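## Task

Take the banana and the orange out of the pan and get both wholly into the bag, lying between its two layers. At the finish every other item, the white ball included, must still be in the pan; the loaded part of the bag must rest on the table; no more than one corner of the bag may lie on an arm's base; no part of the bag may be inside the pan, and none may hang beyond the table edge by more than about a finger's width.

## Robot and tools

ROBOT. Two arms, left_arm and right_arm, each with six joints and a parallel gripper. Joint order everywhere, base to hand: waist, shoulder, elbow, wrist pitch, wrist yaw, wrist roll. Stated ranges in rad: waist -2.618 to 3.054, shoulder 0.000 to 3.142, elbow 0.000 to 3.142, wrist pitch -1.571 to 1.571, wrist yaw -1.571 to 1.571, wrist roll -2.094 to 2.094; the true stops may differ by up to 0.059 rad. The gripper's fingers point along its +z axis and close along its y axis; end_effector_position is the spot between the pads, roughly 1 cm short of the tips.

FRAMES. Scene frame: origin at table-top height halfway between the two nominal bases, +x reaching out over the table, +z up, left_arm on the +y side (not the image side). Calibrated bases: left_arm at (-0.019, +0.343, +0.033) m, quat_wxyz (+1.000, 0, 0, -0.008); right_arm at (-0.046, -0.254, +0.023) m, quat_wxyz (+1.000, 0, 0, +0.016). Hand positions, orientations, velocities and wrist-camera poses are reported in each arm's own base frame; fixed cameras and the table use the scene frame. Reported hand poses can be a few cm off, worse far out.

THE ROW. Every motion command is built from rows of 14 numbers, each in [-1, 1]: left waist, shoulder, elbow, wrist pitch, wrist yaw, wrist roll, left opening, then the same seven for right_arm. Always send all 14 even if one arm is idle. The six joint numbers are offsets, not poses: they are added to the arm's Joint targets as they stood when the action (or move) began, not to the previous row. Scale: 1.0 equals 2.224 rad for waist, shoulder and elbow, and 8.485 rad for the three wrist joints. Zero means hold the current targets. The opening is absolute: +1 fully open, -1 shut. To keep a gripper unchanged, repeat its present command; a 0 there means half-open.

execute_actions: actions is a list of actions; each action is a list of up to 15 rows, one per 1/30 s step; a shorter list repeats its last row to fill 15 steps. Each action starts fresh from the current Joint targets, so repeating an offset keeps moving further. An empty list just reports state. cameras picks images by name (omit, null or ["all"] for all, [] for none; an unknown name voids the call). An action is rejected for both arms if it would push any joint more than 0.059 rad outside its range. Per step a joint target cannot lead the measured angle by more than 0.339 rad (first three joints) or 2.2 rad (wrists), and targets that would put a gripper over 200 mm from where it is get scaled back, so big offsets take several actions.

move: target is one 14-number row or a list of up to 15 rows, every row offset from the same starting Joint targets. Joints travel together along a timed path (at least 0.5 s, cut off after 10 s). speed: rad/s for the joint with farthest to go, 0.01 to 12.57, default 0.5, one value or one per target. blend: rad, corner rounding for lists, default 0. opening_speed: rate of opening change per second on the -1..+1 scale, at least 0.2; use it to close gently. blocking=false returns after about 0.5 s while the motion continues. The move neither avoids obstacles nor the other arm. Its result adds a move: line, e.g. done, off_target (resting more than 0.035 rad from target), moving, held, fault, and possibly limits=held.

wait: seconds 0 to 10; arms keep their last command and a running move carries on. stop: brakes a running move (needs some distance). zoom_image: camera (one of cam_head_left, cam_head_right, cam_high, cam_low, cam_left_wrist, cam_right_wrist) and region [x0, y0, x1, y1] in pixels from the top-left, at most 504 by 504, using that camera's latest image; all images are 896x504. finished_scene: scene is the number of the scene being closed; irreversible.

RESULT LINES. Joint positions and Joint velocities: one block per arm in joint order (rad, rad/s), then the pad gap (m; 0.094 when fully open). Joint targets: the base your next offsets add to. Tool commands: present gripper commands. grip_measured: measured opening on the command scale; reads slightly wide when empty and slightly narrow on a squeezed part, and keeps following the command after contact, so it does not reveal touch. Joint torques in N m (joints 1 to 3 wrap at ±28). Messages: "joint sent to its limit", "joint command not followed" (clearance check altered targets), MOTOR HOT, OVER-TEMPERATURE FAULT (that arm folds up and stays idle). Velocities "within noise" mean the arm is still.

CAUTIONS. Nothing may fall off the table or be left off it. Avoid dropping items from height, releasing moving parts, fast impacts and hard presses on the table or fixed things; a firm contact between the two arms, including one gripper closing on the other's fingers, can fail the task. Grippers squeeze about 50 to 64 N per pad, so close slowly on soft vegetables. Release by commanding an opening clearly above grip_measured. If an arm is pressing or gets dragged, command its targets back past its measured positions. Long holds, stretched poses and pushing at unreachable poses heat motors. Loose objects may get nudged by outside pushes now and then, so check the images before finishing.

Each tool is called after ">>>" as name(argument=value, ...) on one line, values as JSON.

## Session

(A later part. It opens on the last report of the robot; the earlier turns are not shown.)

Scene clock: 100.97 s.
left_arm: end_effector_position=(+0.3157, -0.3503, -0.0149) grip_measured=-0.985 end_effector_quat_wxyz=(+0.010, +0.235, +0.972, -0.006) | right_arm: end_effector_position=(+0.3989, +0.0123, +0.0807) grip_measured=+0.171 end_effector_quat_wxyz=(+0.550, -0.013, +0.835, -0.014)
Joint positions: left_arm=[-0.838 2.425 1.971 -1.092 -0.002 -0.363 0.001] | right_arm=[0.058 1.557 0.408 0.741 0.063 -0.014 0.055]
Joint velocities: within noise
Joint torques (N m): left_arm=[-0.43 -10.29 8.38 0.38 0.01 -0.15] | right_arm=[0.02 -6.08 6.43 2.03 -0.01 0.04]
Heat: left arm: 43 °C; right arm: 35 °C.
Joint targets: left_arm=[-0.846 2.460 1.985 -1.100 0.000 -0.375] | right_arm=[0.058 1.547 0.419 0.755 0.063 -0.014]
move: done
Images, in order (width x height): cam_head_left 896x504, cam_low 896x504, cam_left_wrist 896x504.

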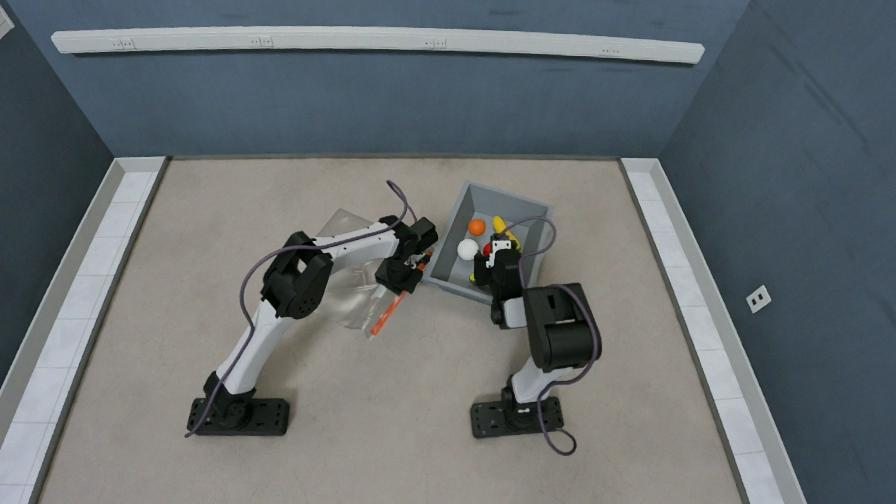

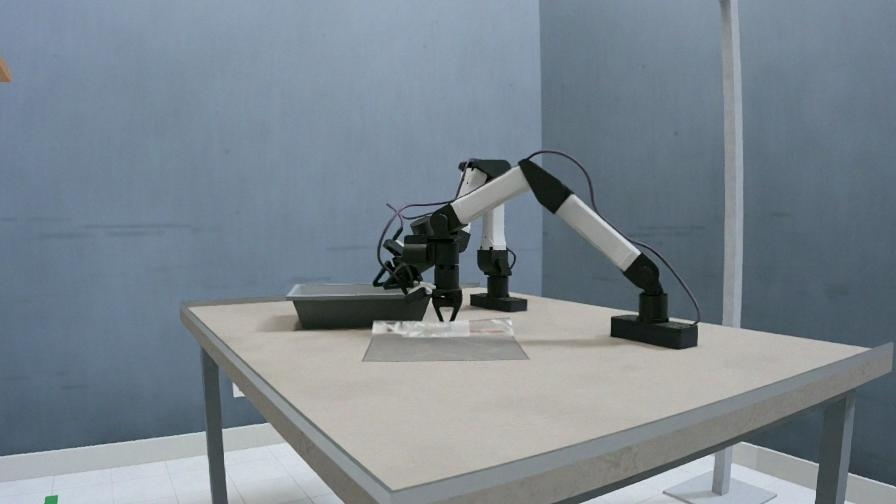

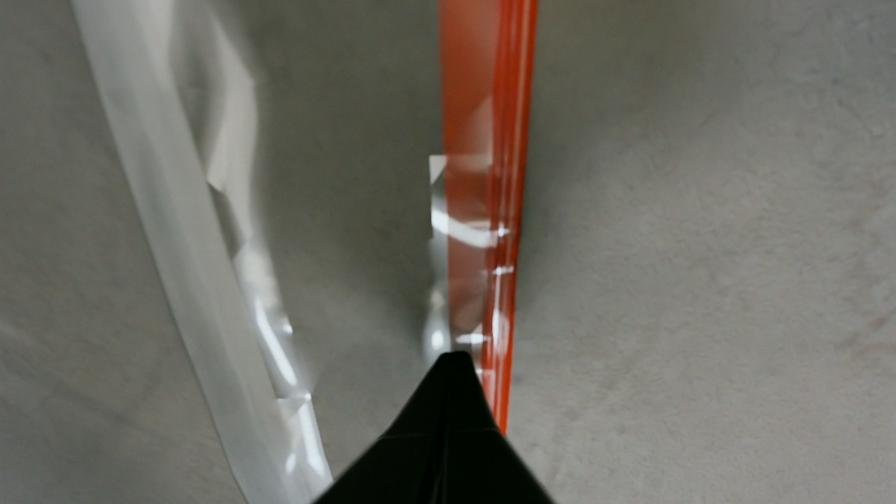

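>>> move(target=[[0,-0.015,0.04,-0.0125,0,0,-1,0,0,0,0,0,0,0.17],[0.0378,-0.054,0.1619,-0.0508,0,0.0092,-1,0,0,0,0,0,0,0.17]], speed=0.4, cameras=["cam_low","cam_head_left","cam_left_wrist"])

>>> zoom_image(camera="cam_head_left", region=[250, 180, 450, 350])

>>> zoom_image(camera="cam_low", region=[340, 260, 560, 400])

Scene clock: 103.47 s.
left_arm: end_effector_position=(+0.3318, -0.3177, +0.1013) grip_measured=-0.985 end_effector_quat_wxyz=(+0.007, +0.226, +0.974, -0.003) | right_arm: end_effector_position=(+0.3989, +0.0123, +0.0807) grip_measured=+0.171 end_effector_quat_wxyz=(+0.550, -0.013, +0.835, -0.014)
Joint positions: left_arm=[-0.764 2.366 2.33 -1.519 -0.002 -0.308 0.001] | right_arm=[0.058 1.557 0.408 0.741 0.063 -0.014 0.055]
Joint velocities: within noise
Joint torques (N m): left_arm=[0.4 -14.67 8.36 0.31 0.01 0.07] | right_arm=[0.03 -6.11 6.42 2.03 -0.01 0.04]
Heat: left arm: 44 °C; right arm: 35 °C.
Joint targets: left_arm=[-0.762 2.340 2.345 -1.531 0.000 -0.297] | right_arm=[0.058 1.547 0.419 0.755 0.063 -0.014]
move: done
Images, in order (width x height): cam_head_left 896x504, cam_low 896x504, cam_left_wrist 896x504.

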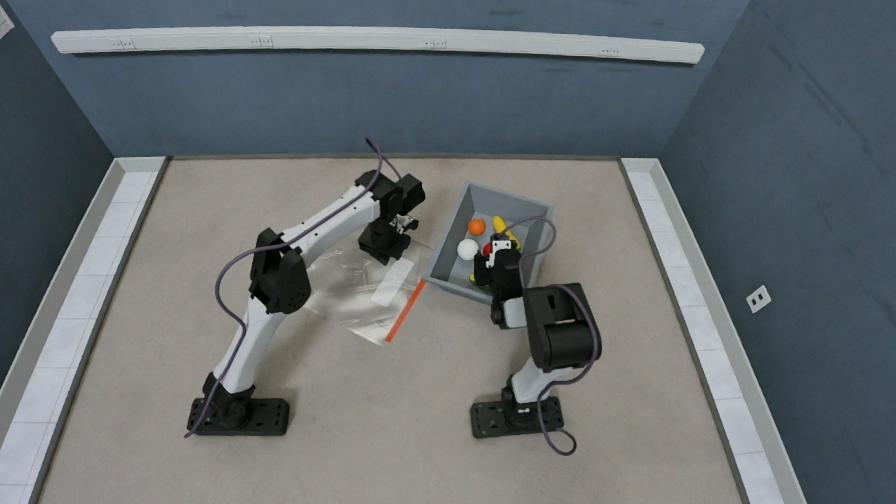

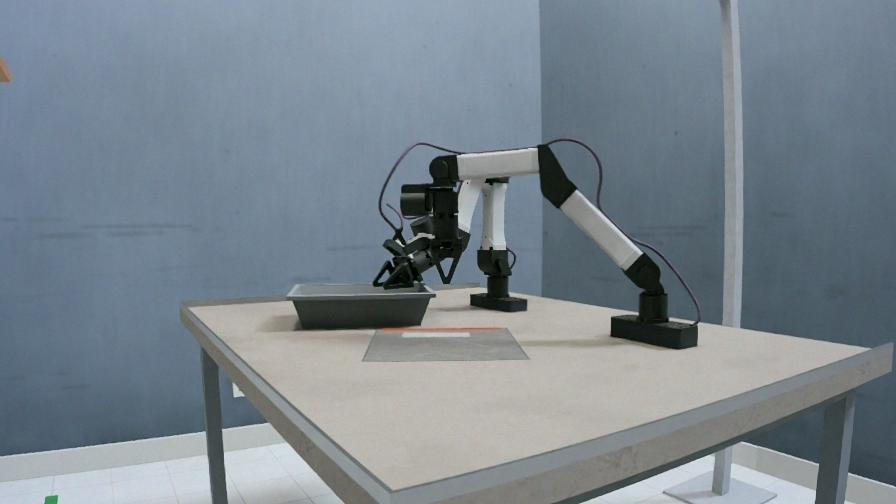

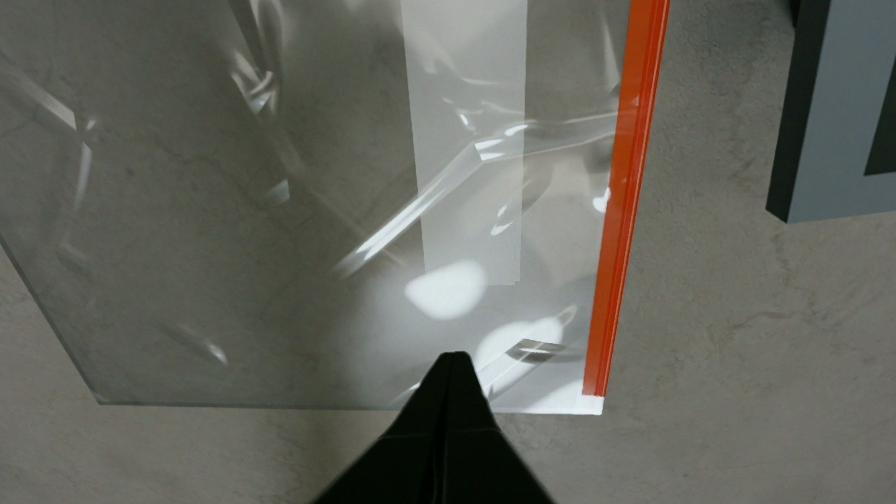

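Scaled by 2.520 from the camera's 896x504 image, which has a finer 1280x720 frame.

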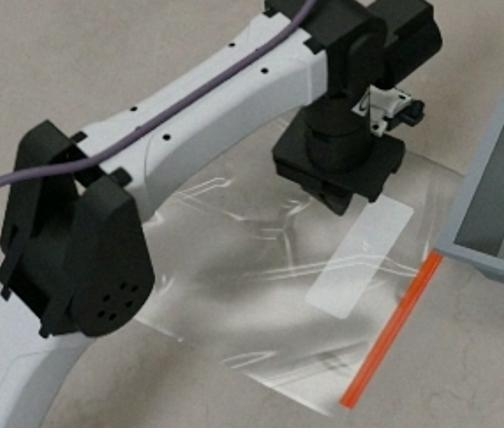

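Scaled by 2.291 from the camera's 896x504 image, which has a finer 1280x720 frame.

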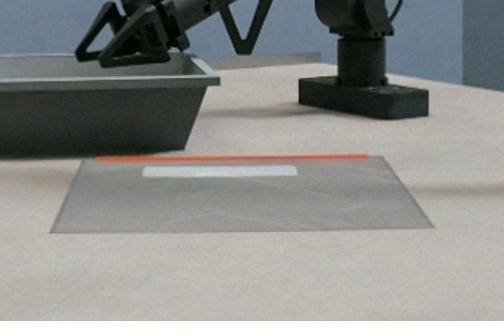

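>>> move(target=[[0.201,0.0202,-0.0764,0.0183,0,0,-1,0,0,0,0,0,0,0.17],[0.201,0.0427,-0.1911,0.0527,0,0,-1,0,0,0,0,0,0,0.17],[0.2464,0.0699,-0.1303,0.0468,0,0,-1,0,0,0,0,0,0,0.17],[0.2464,0.0495,-0.0202,0.0131,0,0,-1,0,0,0,0,0,0,0.17]], speed=[0.4,0.3,0.1,0.3], cameras=["cam_low","cam_head_left","cam_left_wrist"])

>>> zoom_image(camera="cam_head_left", region=[250, 180, 450, 350])

>>> zoom_image(camera="cam_low", region=[340, 260, 560, 400])

Scene clock: 109.97 s.
left_arm: end_effector_position=(+0.4610, -0.1027, +0.0432) grip_measured=-0.985 end_effector_quat_wxyz=(-0.012, -0.044, +0.999, +0.003) | right_arm: end_effector_position=(+0.3989, +0.0123, +0.0807) grip_measured=+0.171 end_effector_quat_wxyz=(+0.550, -0.013, +0.835, -0.014)
Joint positions: left_arm=[-0.219 2.469 2.282 -1.408 0.001 -0.307 0.001] | right_arm=[0.058 1.557 0.408 0.741 0.063 -0.014 0.055]
Joint velocities: within noise
Joint torques (N m): left_arm=[0.58 -14.75 8.75 0.21 -0.01 0.05] | right_arm=[0.02 -6.08 6.45 2.03 -0.01 0.04]
Heat: left arm: 44 °C; right arm: 35 °C.
Joint targets: left_arm=[-0.214 2.450 2.300 -1.420 0.000 -0.297] | right_arm=[0.058 1.547 0.419 0.755 0.063 -0.014]
move: done
Images, in order (width x height): cam_head_left 896x504, cam_low 896x504, cam_left_wrist 896x504.

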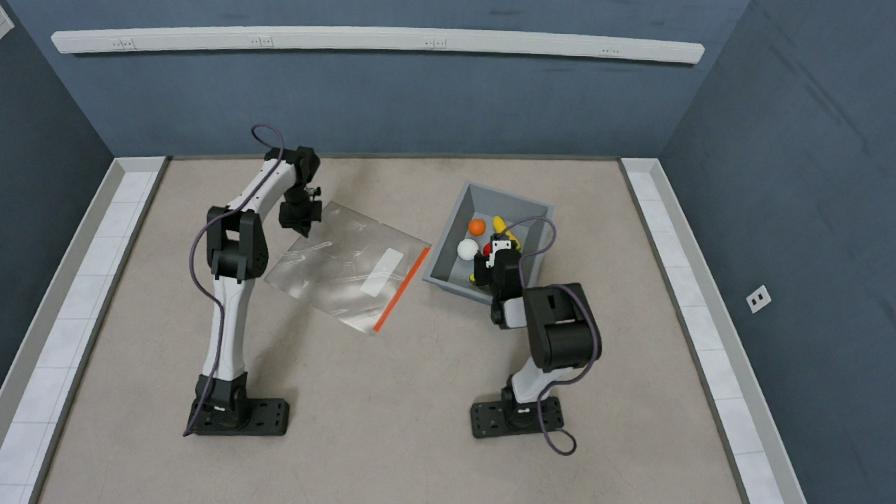

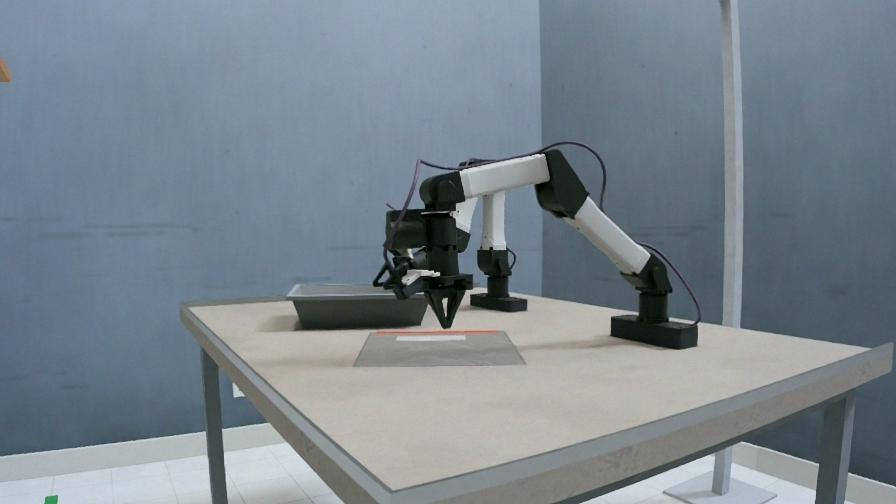

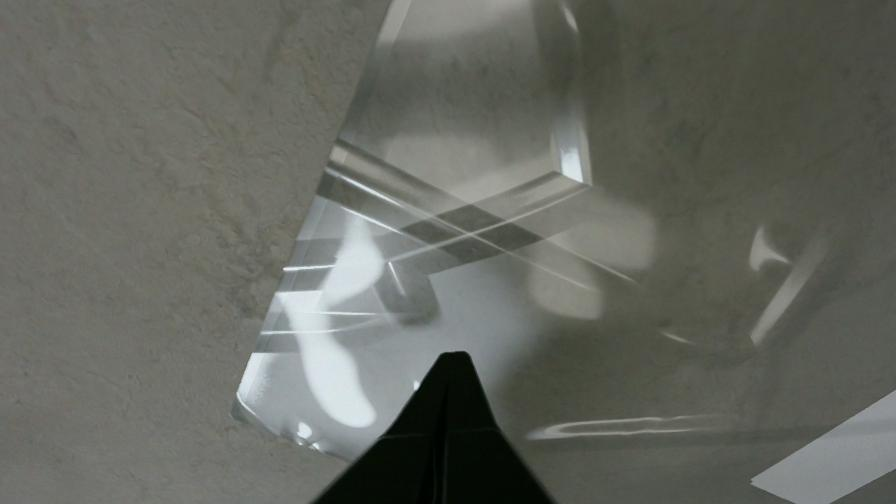

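Scaled by 2.520 from the camera's 896x504 image, which has a finer 1280x720 frame.

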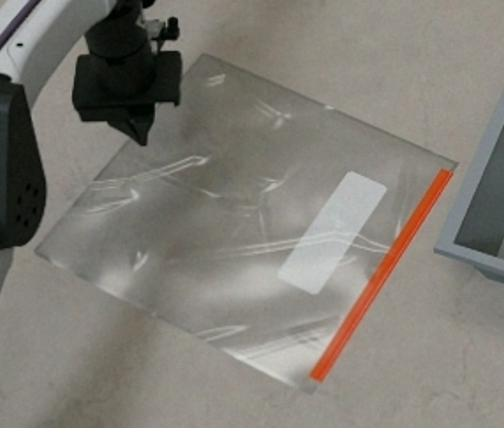

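Scaled by 2.291 from the camera's 896x504 image, which has a finer 1280x720 frame.

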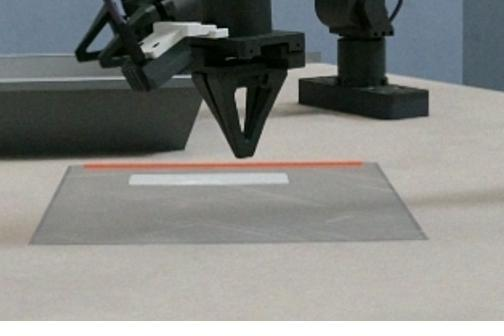

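>>> move(target=[-0.2522,-0.0247,-0.0764,0.0153,0,0.0011,-0.3,0,0,0,0,0,0,0.17], speed=0.5, cameras=["cam_left_wrist"])

Scene clock: 112.80 s.
left_arm: end_effector_position=(+0.3314, -0.3279, +0.0216) grip_measured=-0.302 end_effector_quat_wxyz=(-0.012, +0.239, +0.971, +0.007) | right_arm: end_effector_position=(+0.3989, +0.0123, +0.0807) grip_measured=+0.171 end_effector_quat_wxyz=(+0.550, -0.013, +0.835, -0.014)
Joint positions: left_arm=[-0.78 2.439 2.141 -1.301 0.001 -0.298 0.033] | right_arm=[0.058 1.557 0.408 0.741 0.063 -0.014 0.055]
Joint velocities: within noise
Joint torques (N m): left_arm=[0.59 -16.5 5.93 0.47 -0.03 0.05] | right_arm=[0.03 -6.11 6.45 2.02 -0.01 0.04]
Heat: left arm: 46 °C; right arm: 35 °C.
Joint targets: left_arm=[-0.775 2.395 2.130 -1.290 0.000 -0.287] | right_arm=[0.058 1.547 0.419 0.755 0.063 -0.014]
move: off_target (left_arm); left_arm: the shoulder is farthest, 0.044 rad from its target
Images, in order (width x height): cam_left_wrist 896x504.

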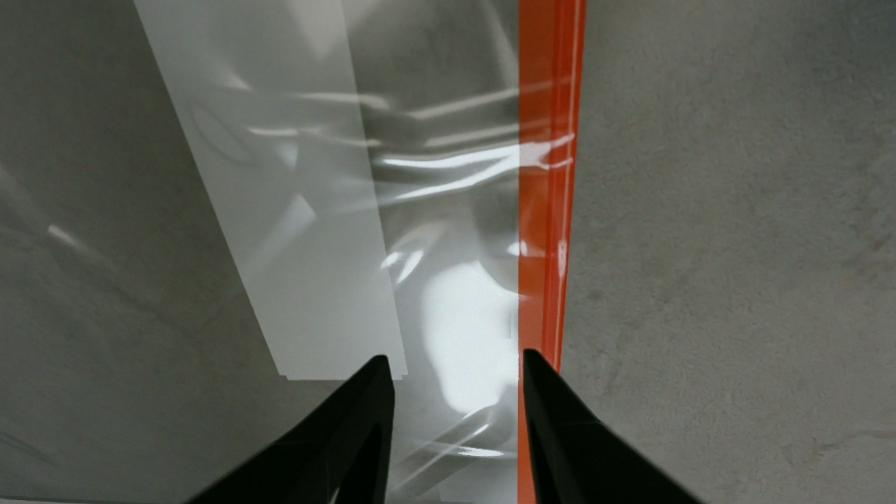

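>>> move(target=[[0,0.0256,-0.0796,0.0225,0,0,-0.3,0,0,0,0,0,0,0.17],[0,0.0256,-0.0796,0.0225,0,0,-1,0,0,0,0,0,0,0.17]], speed=0.2, opening_speed=0.5, cameras=["cam_left_wrist","cam_low"])

>>> zoom_image(camera="cam_low", region=[340, 260, 560, 400])

Scene clock: 116.17 s.
left_arm: end_effector_position=(+0.3287, -0.3287, -0.0161) grip_measured=-0.985 end_effector_quat_wxyz=(-0.008, +0.239, +0.971, -0.004) | right_arm: end_effector_position=(+0.3989, +0.0123, +0.0807) grip_measured=+0.171 end_effector_quat_wxyz=(+0.550, -0.013, +0.835, -0.014)
Joint positions: left_arm=[-0.78 2.435 1.983 -1.129 0.016 -0.297 0.001] | right_arm=[0.058 1.557 0.408 0.741 0.063 -0.014 0.055]
Joint velocities: within noise
Joint torques (N m): left_arm=[0.59 -11.63 3.97 0.71 -0.15 0.05] | right_arm=[0.03 -6.08 6.43 2.03 -0.01 0.05]
Heat: left arm: 46 °C; right arm: 36 °C.
Joint targets: left_arm=[-0.775 2.452 1.953 -1.099 0.000 -0.287] | right_arm=[0.058 1.547 0.419 0.755 0.063 -0.014]
move: done; target 2's new numbers were sent with left_arm's wrist pitch 0.047 rad from that target
Images, in order (width x height): cam_low 896x504, cam_left_wrist 896x504.

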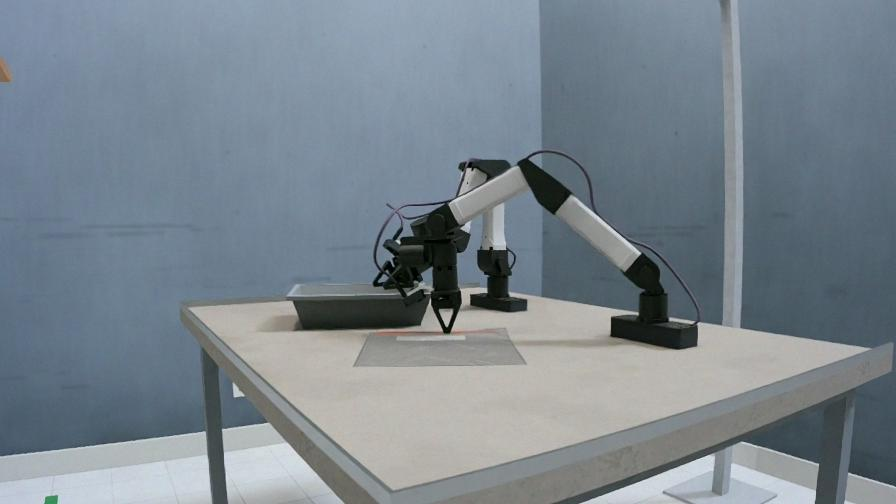

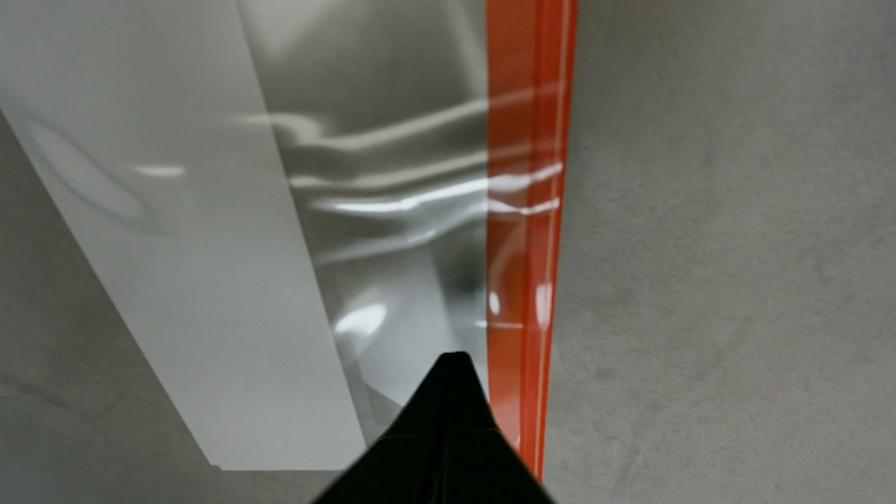

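Scaled by 2.291 from the camera's 896x504 image, which has a finer 1280x720 frame.

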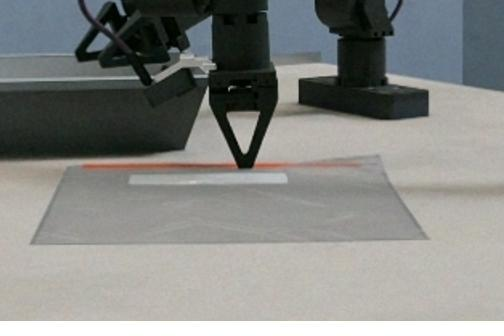

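>>> move(target=[[0.0103,-0.0279,0.0076,-0.004,0,0.0027,-0.1,0,0,0,0,0,0,0.17],[0.0103,-0.0072,-0.0216,0.0037,0,0.0027,-0.1,0,0,0,0,0,0,0.17],[0.0103,-0.0072,-0.0216,0.0037,0,0.0027,-1,0,0,0,0,0,0,0.17]], speed=0.2, opening_speed=0.6, cameras=["cam_left_wrist","cam_low"])

>>> zoom_image(camera="cam_low", region=[340, 260, 560, 400])

Scene clock: 121.47 s.
left_arm: end_effector_position=(+0.3373, -0.3196, -0.0161) grip_measured=-0.985 end_effector_quat_wxyz=(+0.002, +0.238, +0.971, -0.009) | right_arm: end_effector_position=(+0.3989, +0.0123, +0.0807) grip_measured=+0.171 end_effector_quat_wxyz=(+0.550, -0.013, +0.835, -0.014)
Joint positions: left_arm=[-0.753 2.409 1.936 -1.086 0.014 -0.272 0.001] | right_arm=[0.058 1.557 0.408 0.741 0.063 -0.014 0.055]
Joint velocities: within noise
Joint torques (N m): left_arm=[0.29 -10.76 3.79 0.63 -0.12 0.03] | right_arm=[0.03 -6.06 6.43 2.03 -0.01 0.05]
Heat: left arm: 46 °C; right arm: 36 °C.
Joint targets: left_arm=[-0.752 2.436 1.905 -1.068 0.000 -0.264] | right_arm=[0.058 1.547 0.419 0.755 0.063 -0.014]
move: done; target 3's new numbers were sent with left_arm's wrist pitch 0.036 rad from that target
Images, in order (width x height): cam_low 896x504, cam_left_wrist 896x504.

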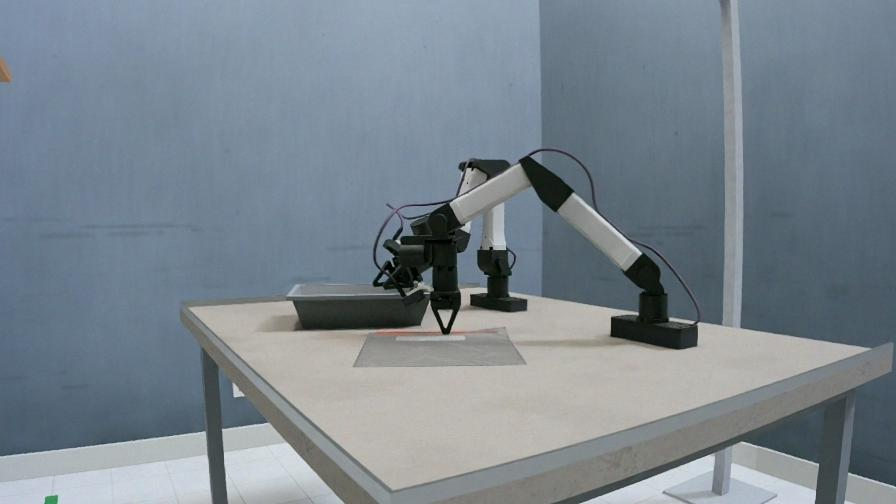

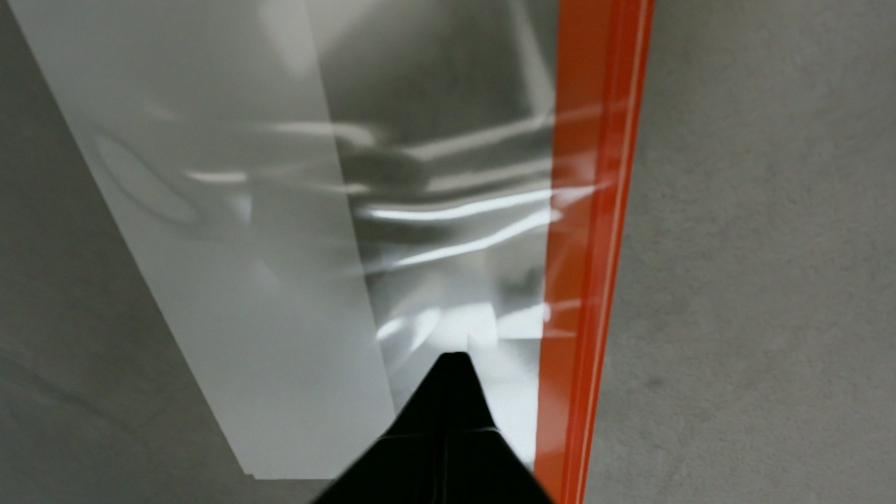

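Scaled by 2.291 from the camera's 896x504 image, which has a finer 1280x720 frame.

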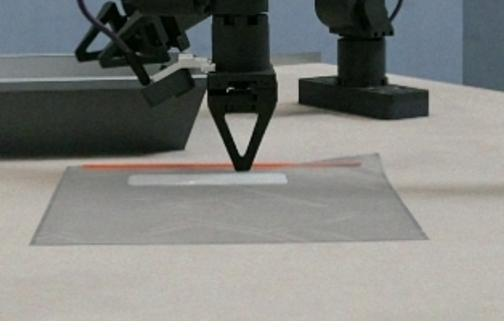

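>>> zoom_image(camera="cam_low", region=[440, 310, 540, 350])

>>> zoom_image(camera="cam_left_wrist", region=[300, 150, 700, 504])

Scaled by 5.040 from the camera's 896x504 image, which has a finer 1280x720 frame.

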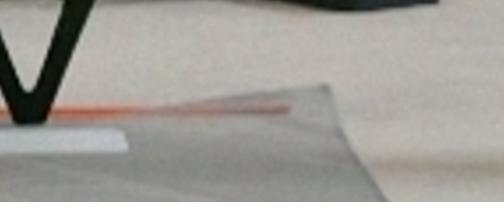

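Scaled by 1.260 from the camera's 896x504 image, which has a finer 1280x720 frame.

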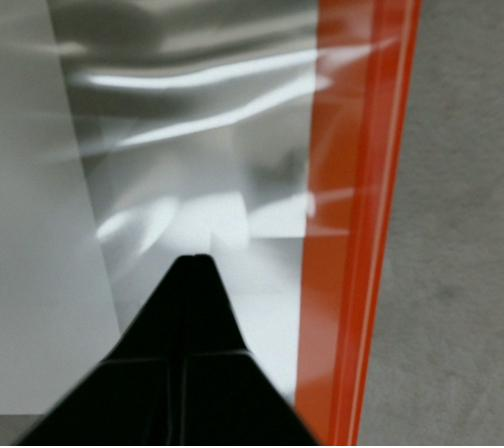

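>>> move(target=[0,-0.0373,0.0634,-0.0178,0,0,-1,0,0,0,0,0,0,0.17], speed=0.3, cameras=["cam_left_wrist","cam_low"])

>>> zoom_image(camera="cam_low", region=[340, 260, 560, 400])

Scene clock: 123.33 s.
left_arm: end_effector_position=(+0.3372, -0.3195, +0.0176) grip_measured=-0.985 end_effector_quat_wxyz=(+0.000, +0.238, +0.971, -0.008) | right_arm: end_effector_position=(+0.3989, +0.0123, +0.0807) grip_measured=+0.171 end_effector_quat_wxyz=(+0.550, -0.013, +0.835, -0.014)
Joint positions: left_arm=[-0.753 2.385 2.029 -1.207 0.014 -0.272 0.001] | right_arm=[0.058 1.557 0.408 0.741 0.063 -0.014 0.055]
Joint velocities: within noise
Joint torques (N m): left_arm=[0.32 -15.28 8.64 0.28 -0.12 0.03] | right_arm=[0.02 -6.09 6.42 2.02 -0.01 0.04]
Heat: left arm: 47 °C; right arm: 36 °C.
Joint targets: left_arm=[-0.752 2.353 2.046 -1.219 0.000 -0.264] | right_arm=[0.058 1.547 0.419 0.755 0.063 -0.014]
move: done
Images, in order (width x height): cam_low 896x504, cam_left_wrist 896x504.

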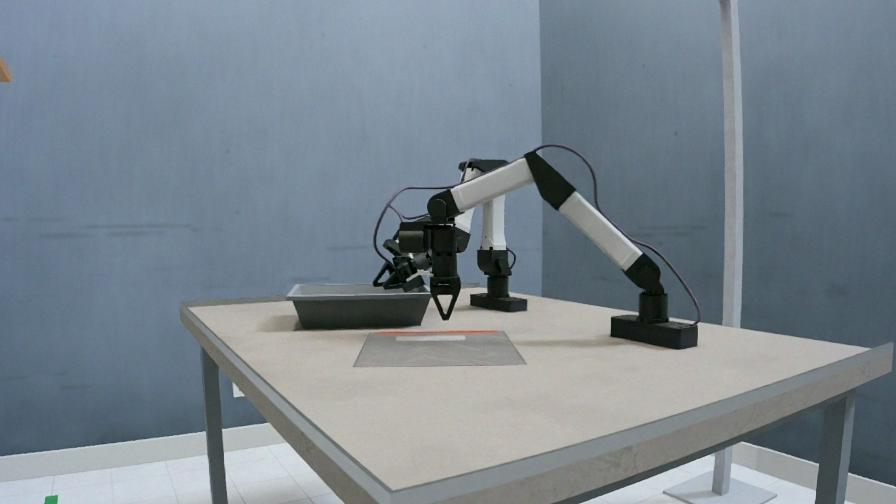

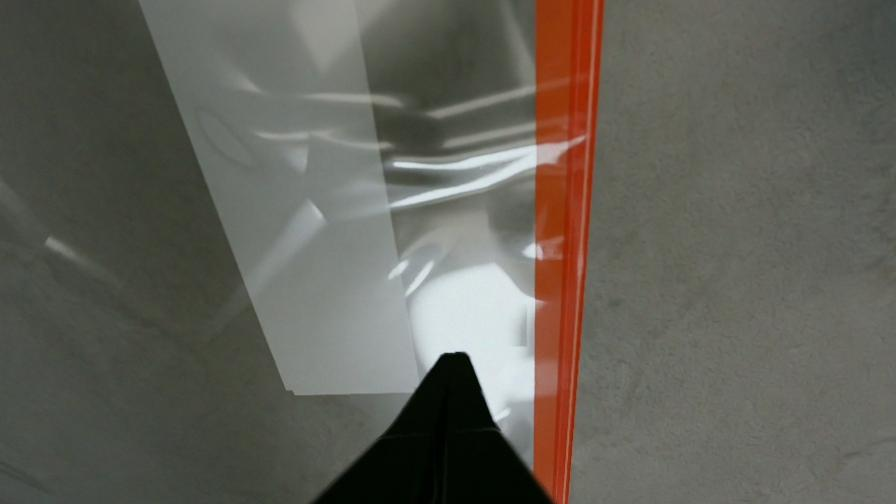

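Scaled by 2.291 from the camera's 896x504 image, which has a finer 1280x720 frame.

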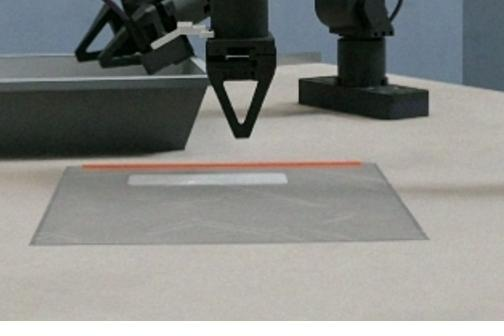

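>>> move(target=[[0.0054,0.0418,-0.0589,0.0178,0,0.0014,0.17,0,0,0,0,0,0,0.17],[0.0054,0.0418,-0.0589,0.0178,0,0.0014,-1,0,0,0,0,0,0,0.17]], speed=0.15, opening_speed=0.6, cameras=["cam_left_wrist","cam_low"])

>>> zoom_image(camera="cam_low", region=[340, 260, 560, 400])

Scene clock: 128.10 s.
left_arm: end_effector_position=(+0.3421, -0.3159, -0.0158) grip_measured=-0.985 end_effector_quat_wxyz=(+0.003, +0.239, +0.971, -0.009) | right_arm: end_effector_position=(+0.3989, +0.0123, +0.0807) grip_measured=+0.171 end_effector_quat_wxyz=(+0.550, -0.013, +0.835, -0.014)
Joint positions: left_arm=[-0.741 2.411 1.941 -1.087 0.013 -0.259 0.001] | right_arm=[0.058 1.557 0.408 0.741 0.063 -0.014 0.055]
Joint velocities: within noise
Joint torques (N m): left_arm=[0.23 -10.11 4.36 0.65 -0.11 0.02] | right_arm=[0.03 -6.09 6.42 2.03 -0.01 0.04]
Heat: left arm: 46 °C; right arm: 36 °C.
Joint targets: left_arm=[-0.740 2.446 1.915 -1.068 0.000 -0.253] | right_arm=[0.058 1.547 0.419 0.755 0.063 -0.014]
move: done; target 2's new numbers were sent with left_arm's wrist pitch 0.040 rad from that target
Images, in order (width x height): cam_low 896x504, cam_left_wrist 896x504.

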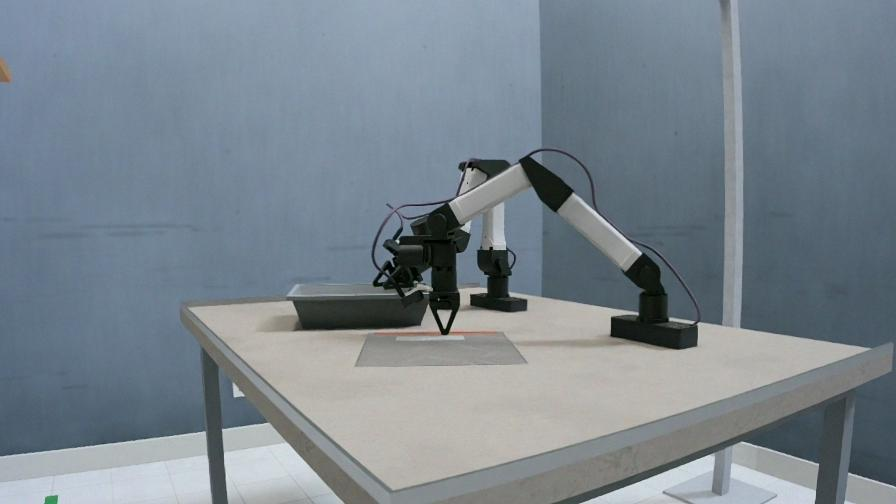

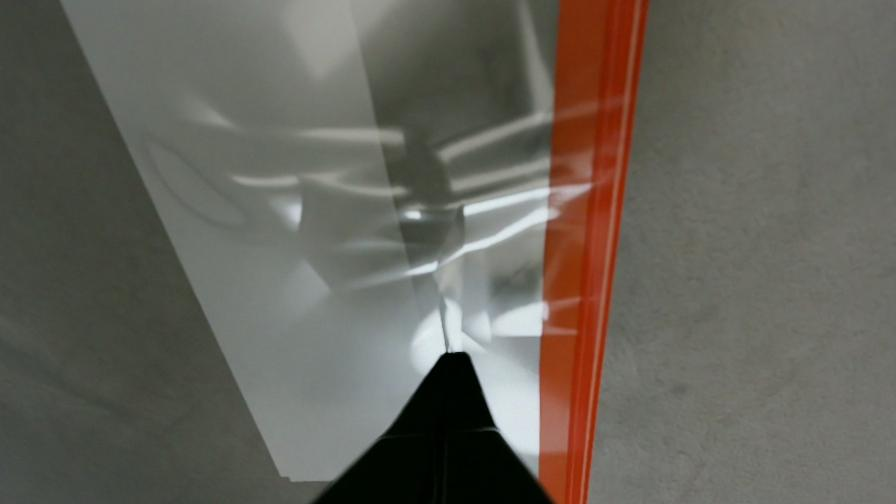

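Scaled by 2.291 from the camera's 896x504 image, which has a finer 1280x720 frame.

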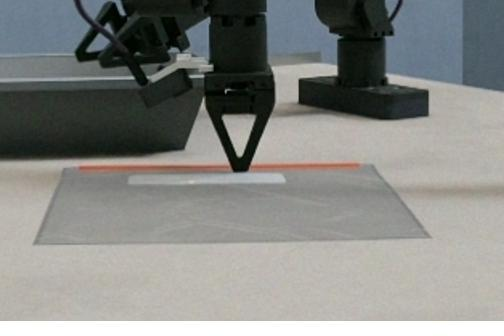

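>>> move(target=[0,-0.0351,0.0904,-0.0243,0,0,-1,0,0,0,0,0,0,0.17], speed=0.2, cameras=["cam_left_wrist","cam_low"])

>>> zoom_image(camera="cam_low", region=[340, 260, 560, 400])

Scene clock: 130.03 s.
left_arm: end_effector_position=(+0.3432, -0.3169, +0.0252) grip_measured=-0.985 end_effector_quat_wxyz=(-0.004, +0.239, +0.971, -0.006) | right_arm: end_effector_position=(+0.3989, +0.0123, +0.0807) grip_measured=+0.171 end_effector_quat_wxyz=(+0.550, -0.013, +0.835, -0.014)
Joint positions: left_arm=[-0.741 2.406 2.097 -1.262 0.013 -0.259 0.001] | right_arm=[0.058 1.557 0.408 0.741 0.063 -0.014 0.055]
Joint velocities: within noise
Joint torques (N m): left_arm=[0.25 -15.88 8.92 0.26 -0.12 0.02] | right_arm=[0.03 -6.08 6.45 2.03 -0.01 0.04]
Heat: left arm: 46 °C; right arm: 36 °C.
Joint targets: left_arm=[-0.740 2.368 2.116 -1.274 0.001 -0.253] | right_arm=[0.058 1.547 0.419 0.755 0.063 -0.014]
move: off_target (left_arm); left_arm: the shoulder is farthest, 0.038 rad from its target
Images, in order (width x height): cam_low 896x504, cam_left_wrist 896x504.

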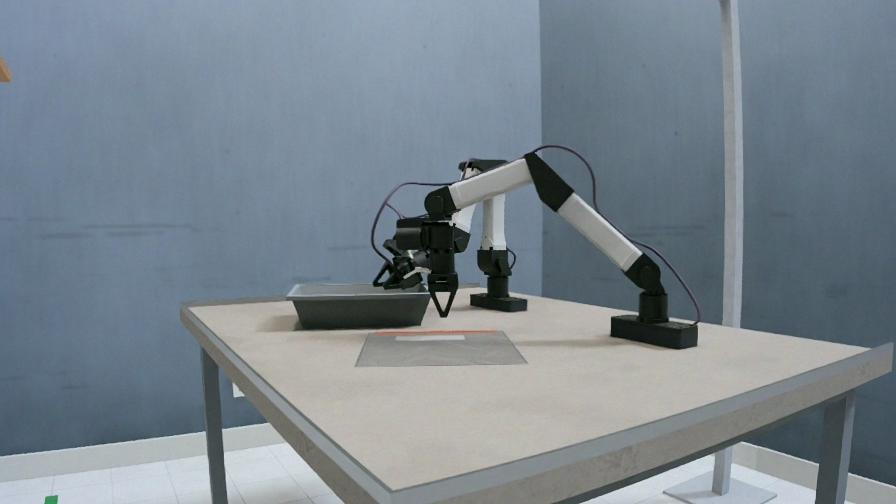

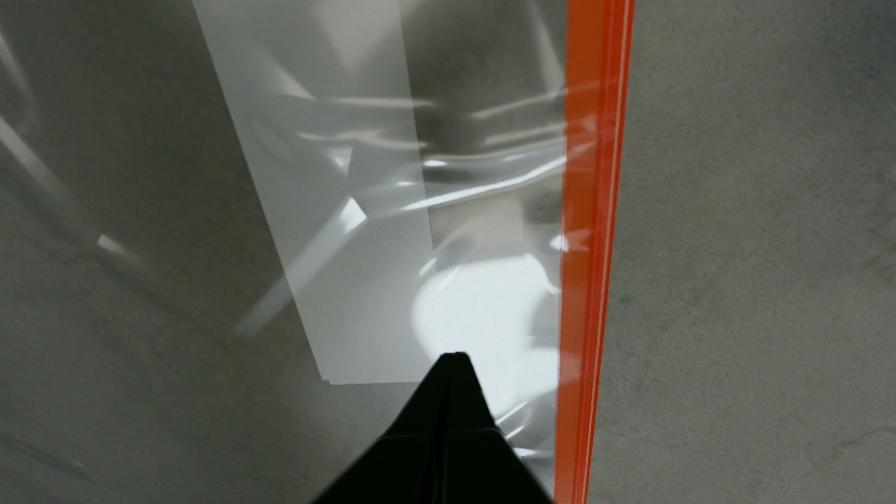

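Scaled by 2.291 from the camera's 896x504 image, which has a finer 1280x720 frame.

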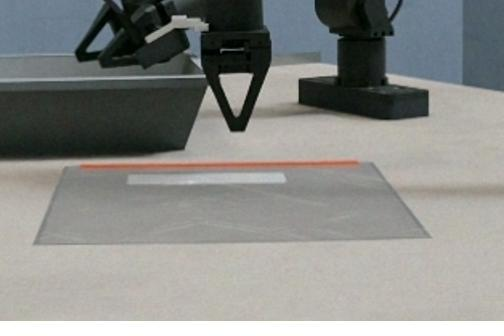

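>>> move(target=[[0.0189,0.0346,-0.0931,0.0249,0,0.0051,0.4,0,0,0,0,0,0,0.17],[0.0189,0.0346,-0.0931,0.0249,0,0.0051,-1,0,0,0,0,0,0,0.17],[0.0189,-0.0103,-0.0121,0.0014,0,0.0051,-1,0,0,0,0,0,0,0.17]], speed=0.15, opening_speed=0.6, cameras=["cam_left_wrist","cam_low"])

>>> zoom_image(camera="cam_low", region=[340, 260, 560, 400])

Scene clock: 137.77 s.
left_arm: end_effector_position=(+0.3551, -0.3016, +0.0309) grip_measured=-0.981 end_effector_quat_wxyz=(+0.003, +0.240, +0.971, -0.010) | right_arm: end_effector_position=(+0.3989, +0.0123, +0.0807) grip_measured=+0.171 end_effector_quat_wxyz=(+0.550, -0.013, +0.835, -0.014)
Joint positions: left_arm=[-0.698 2.379 2.071 -1.25 0.015 -0.213 0.001] | right_arm=[0.058 1.557 0.408 0.741 0.063 -0.014 0.055]
Joint velocities: within noise
Joint torques (N m): left_arm=[0.17 -15.46 8.79 0.3 -0.13 -0.01] | right_arm=[0.02 -6.09 6.42 2.03 -0.01 0.04]
Heat: left arm: 46 °C; right arm: 36 °C.
Joint targets: left_arm=[-0.698 2.345 2.090 -1.262 0.001 -0.209] | right_arm=[0.058 1.547 0.419 0.755 0.063 -0.014]
move: done; target 2's new numbers were sent with left_arm's wrist pitch 0.045 rad from that target
Images, in order (width x height): cam_low 896x504, cam_left_wrist 896x504.

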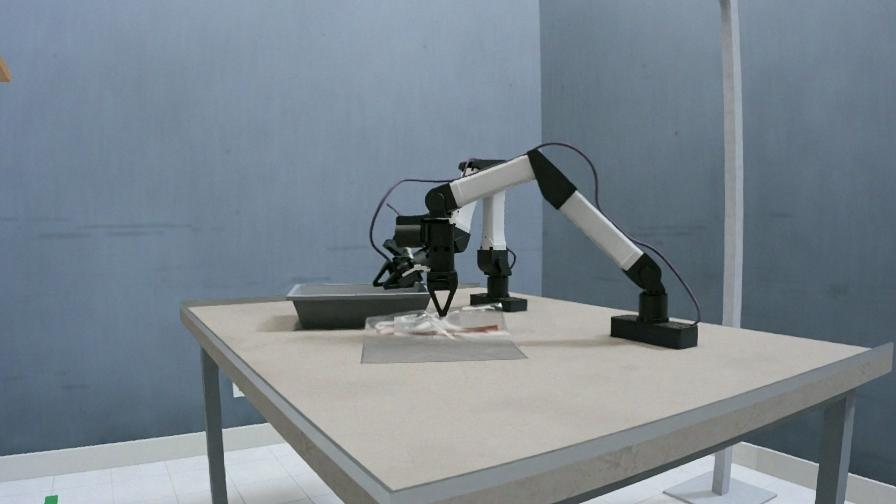

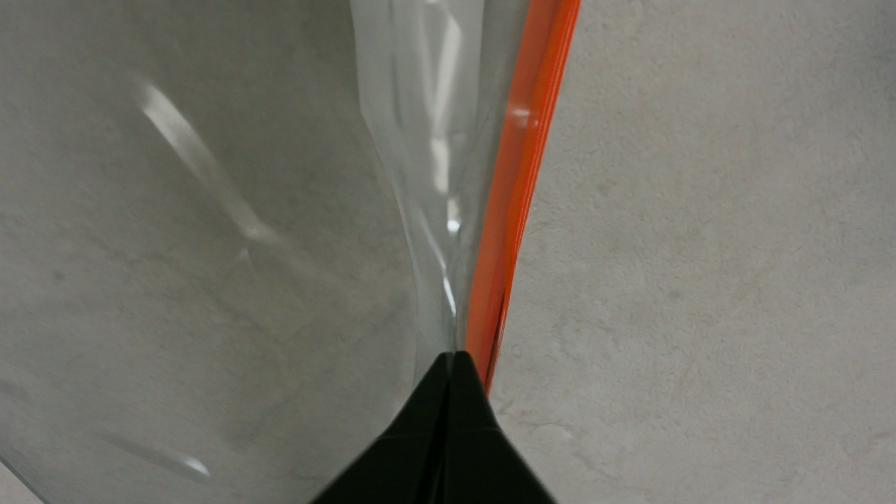

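Scaled by 2.291 from the camera's 896x504 image, which has a finer 1280x720 frame.

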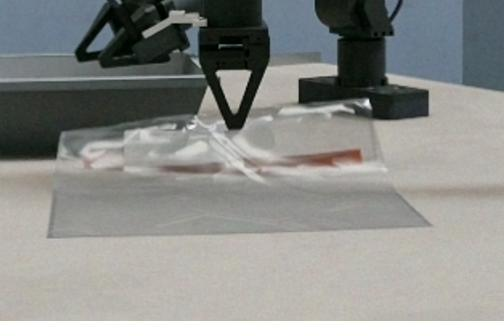

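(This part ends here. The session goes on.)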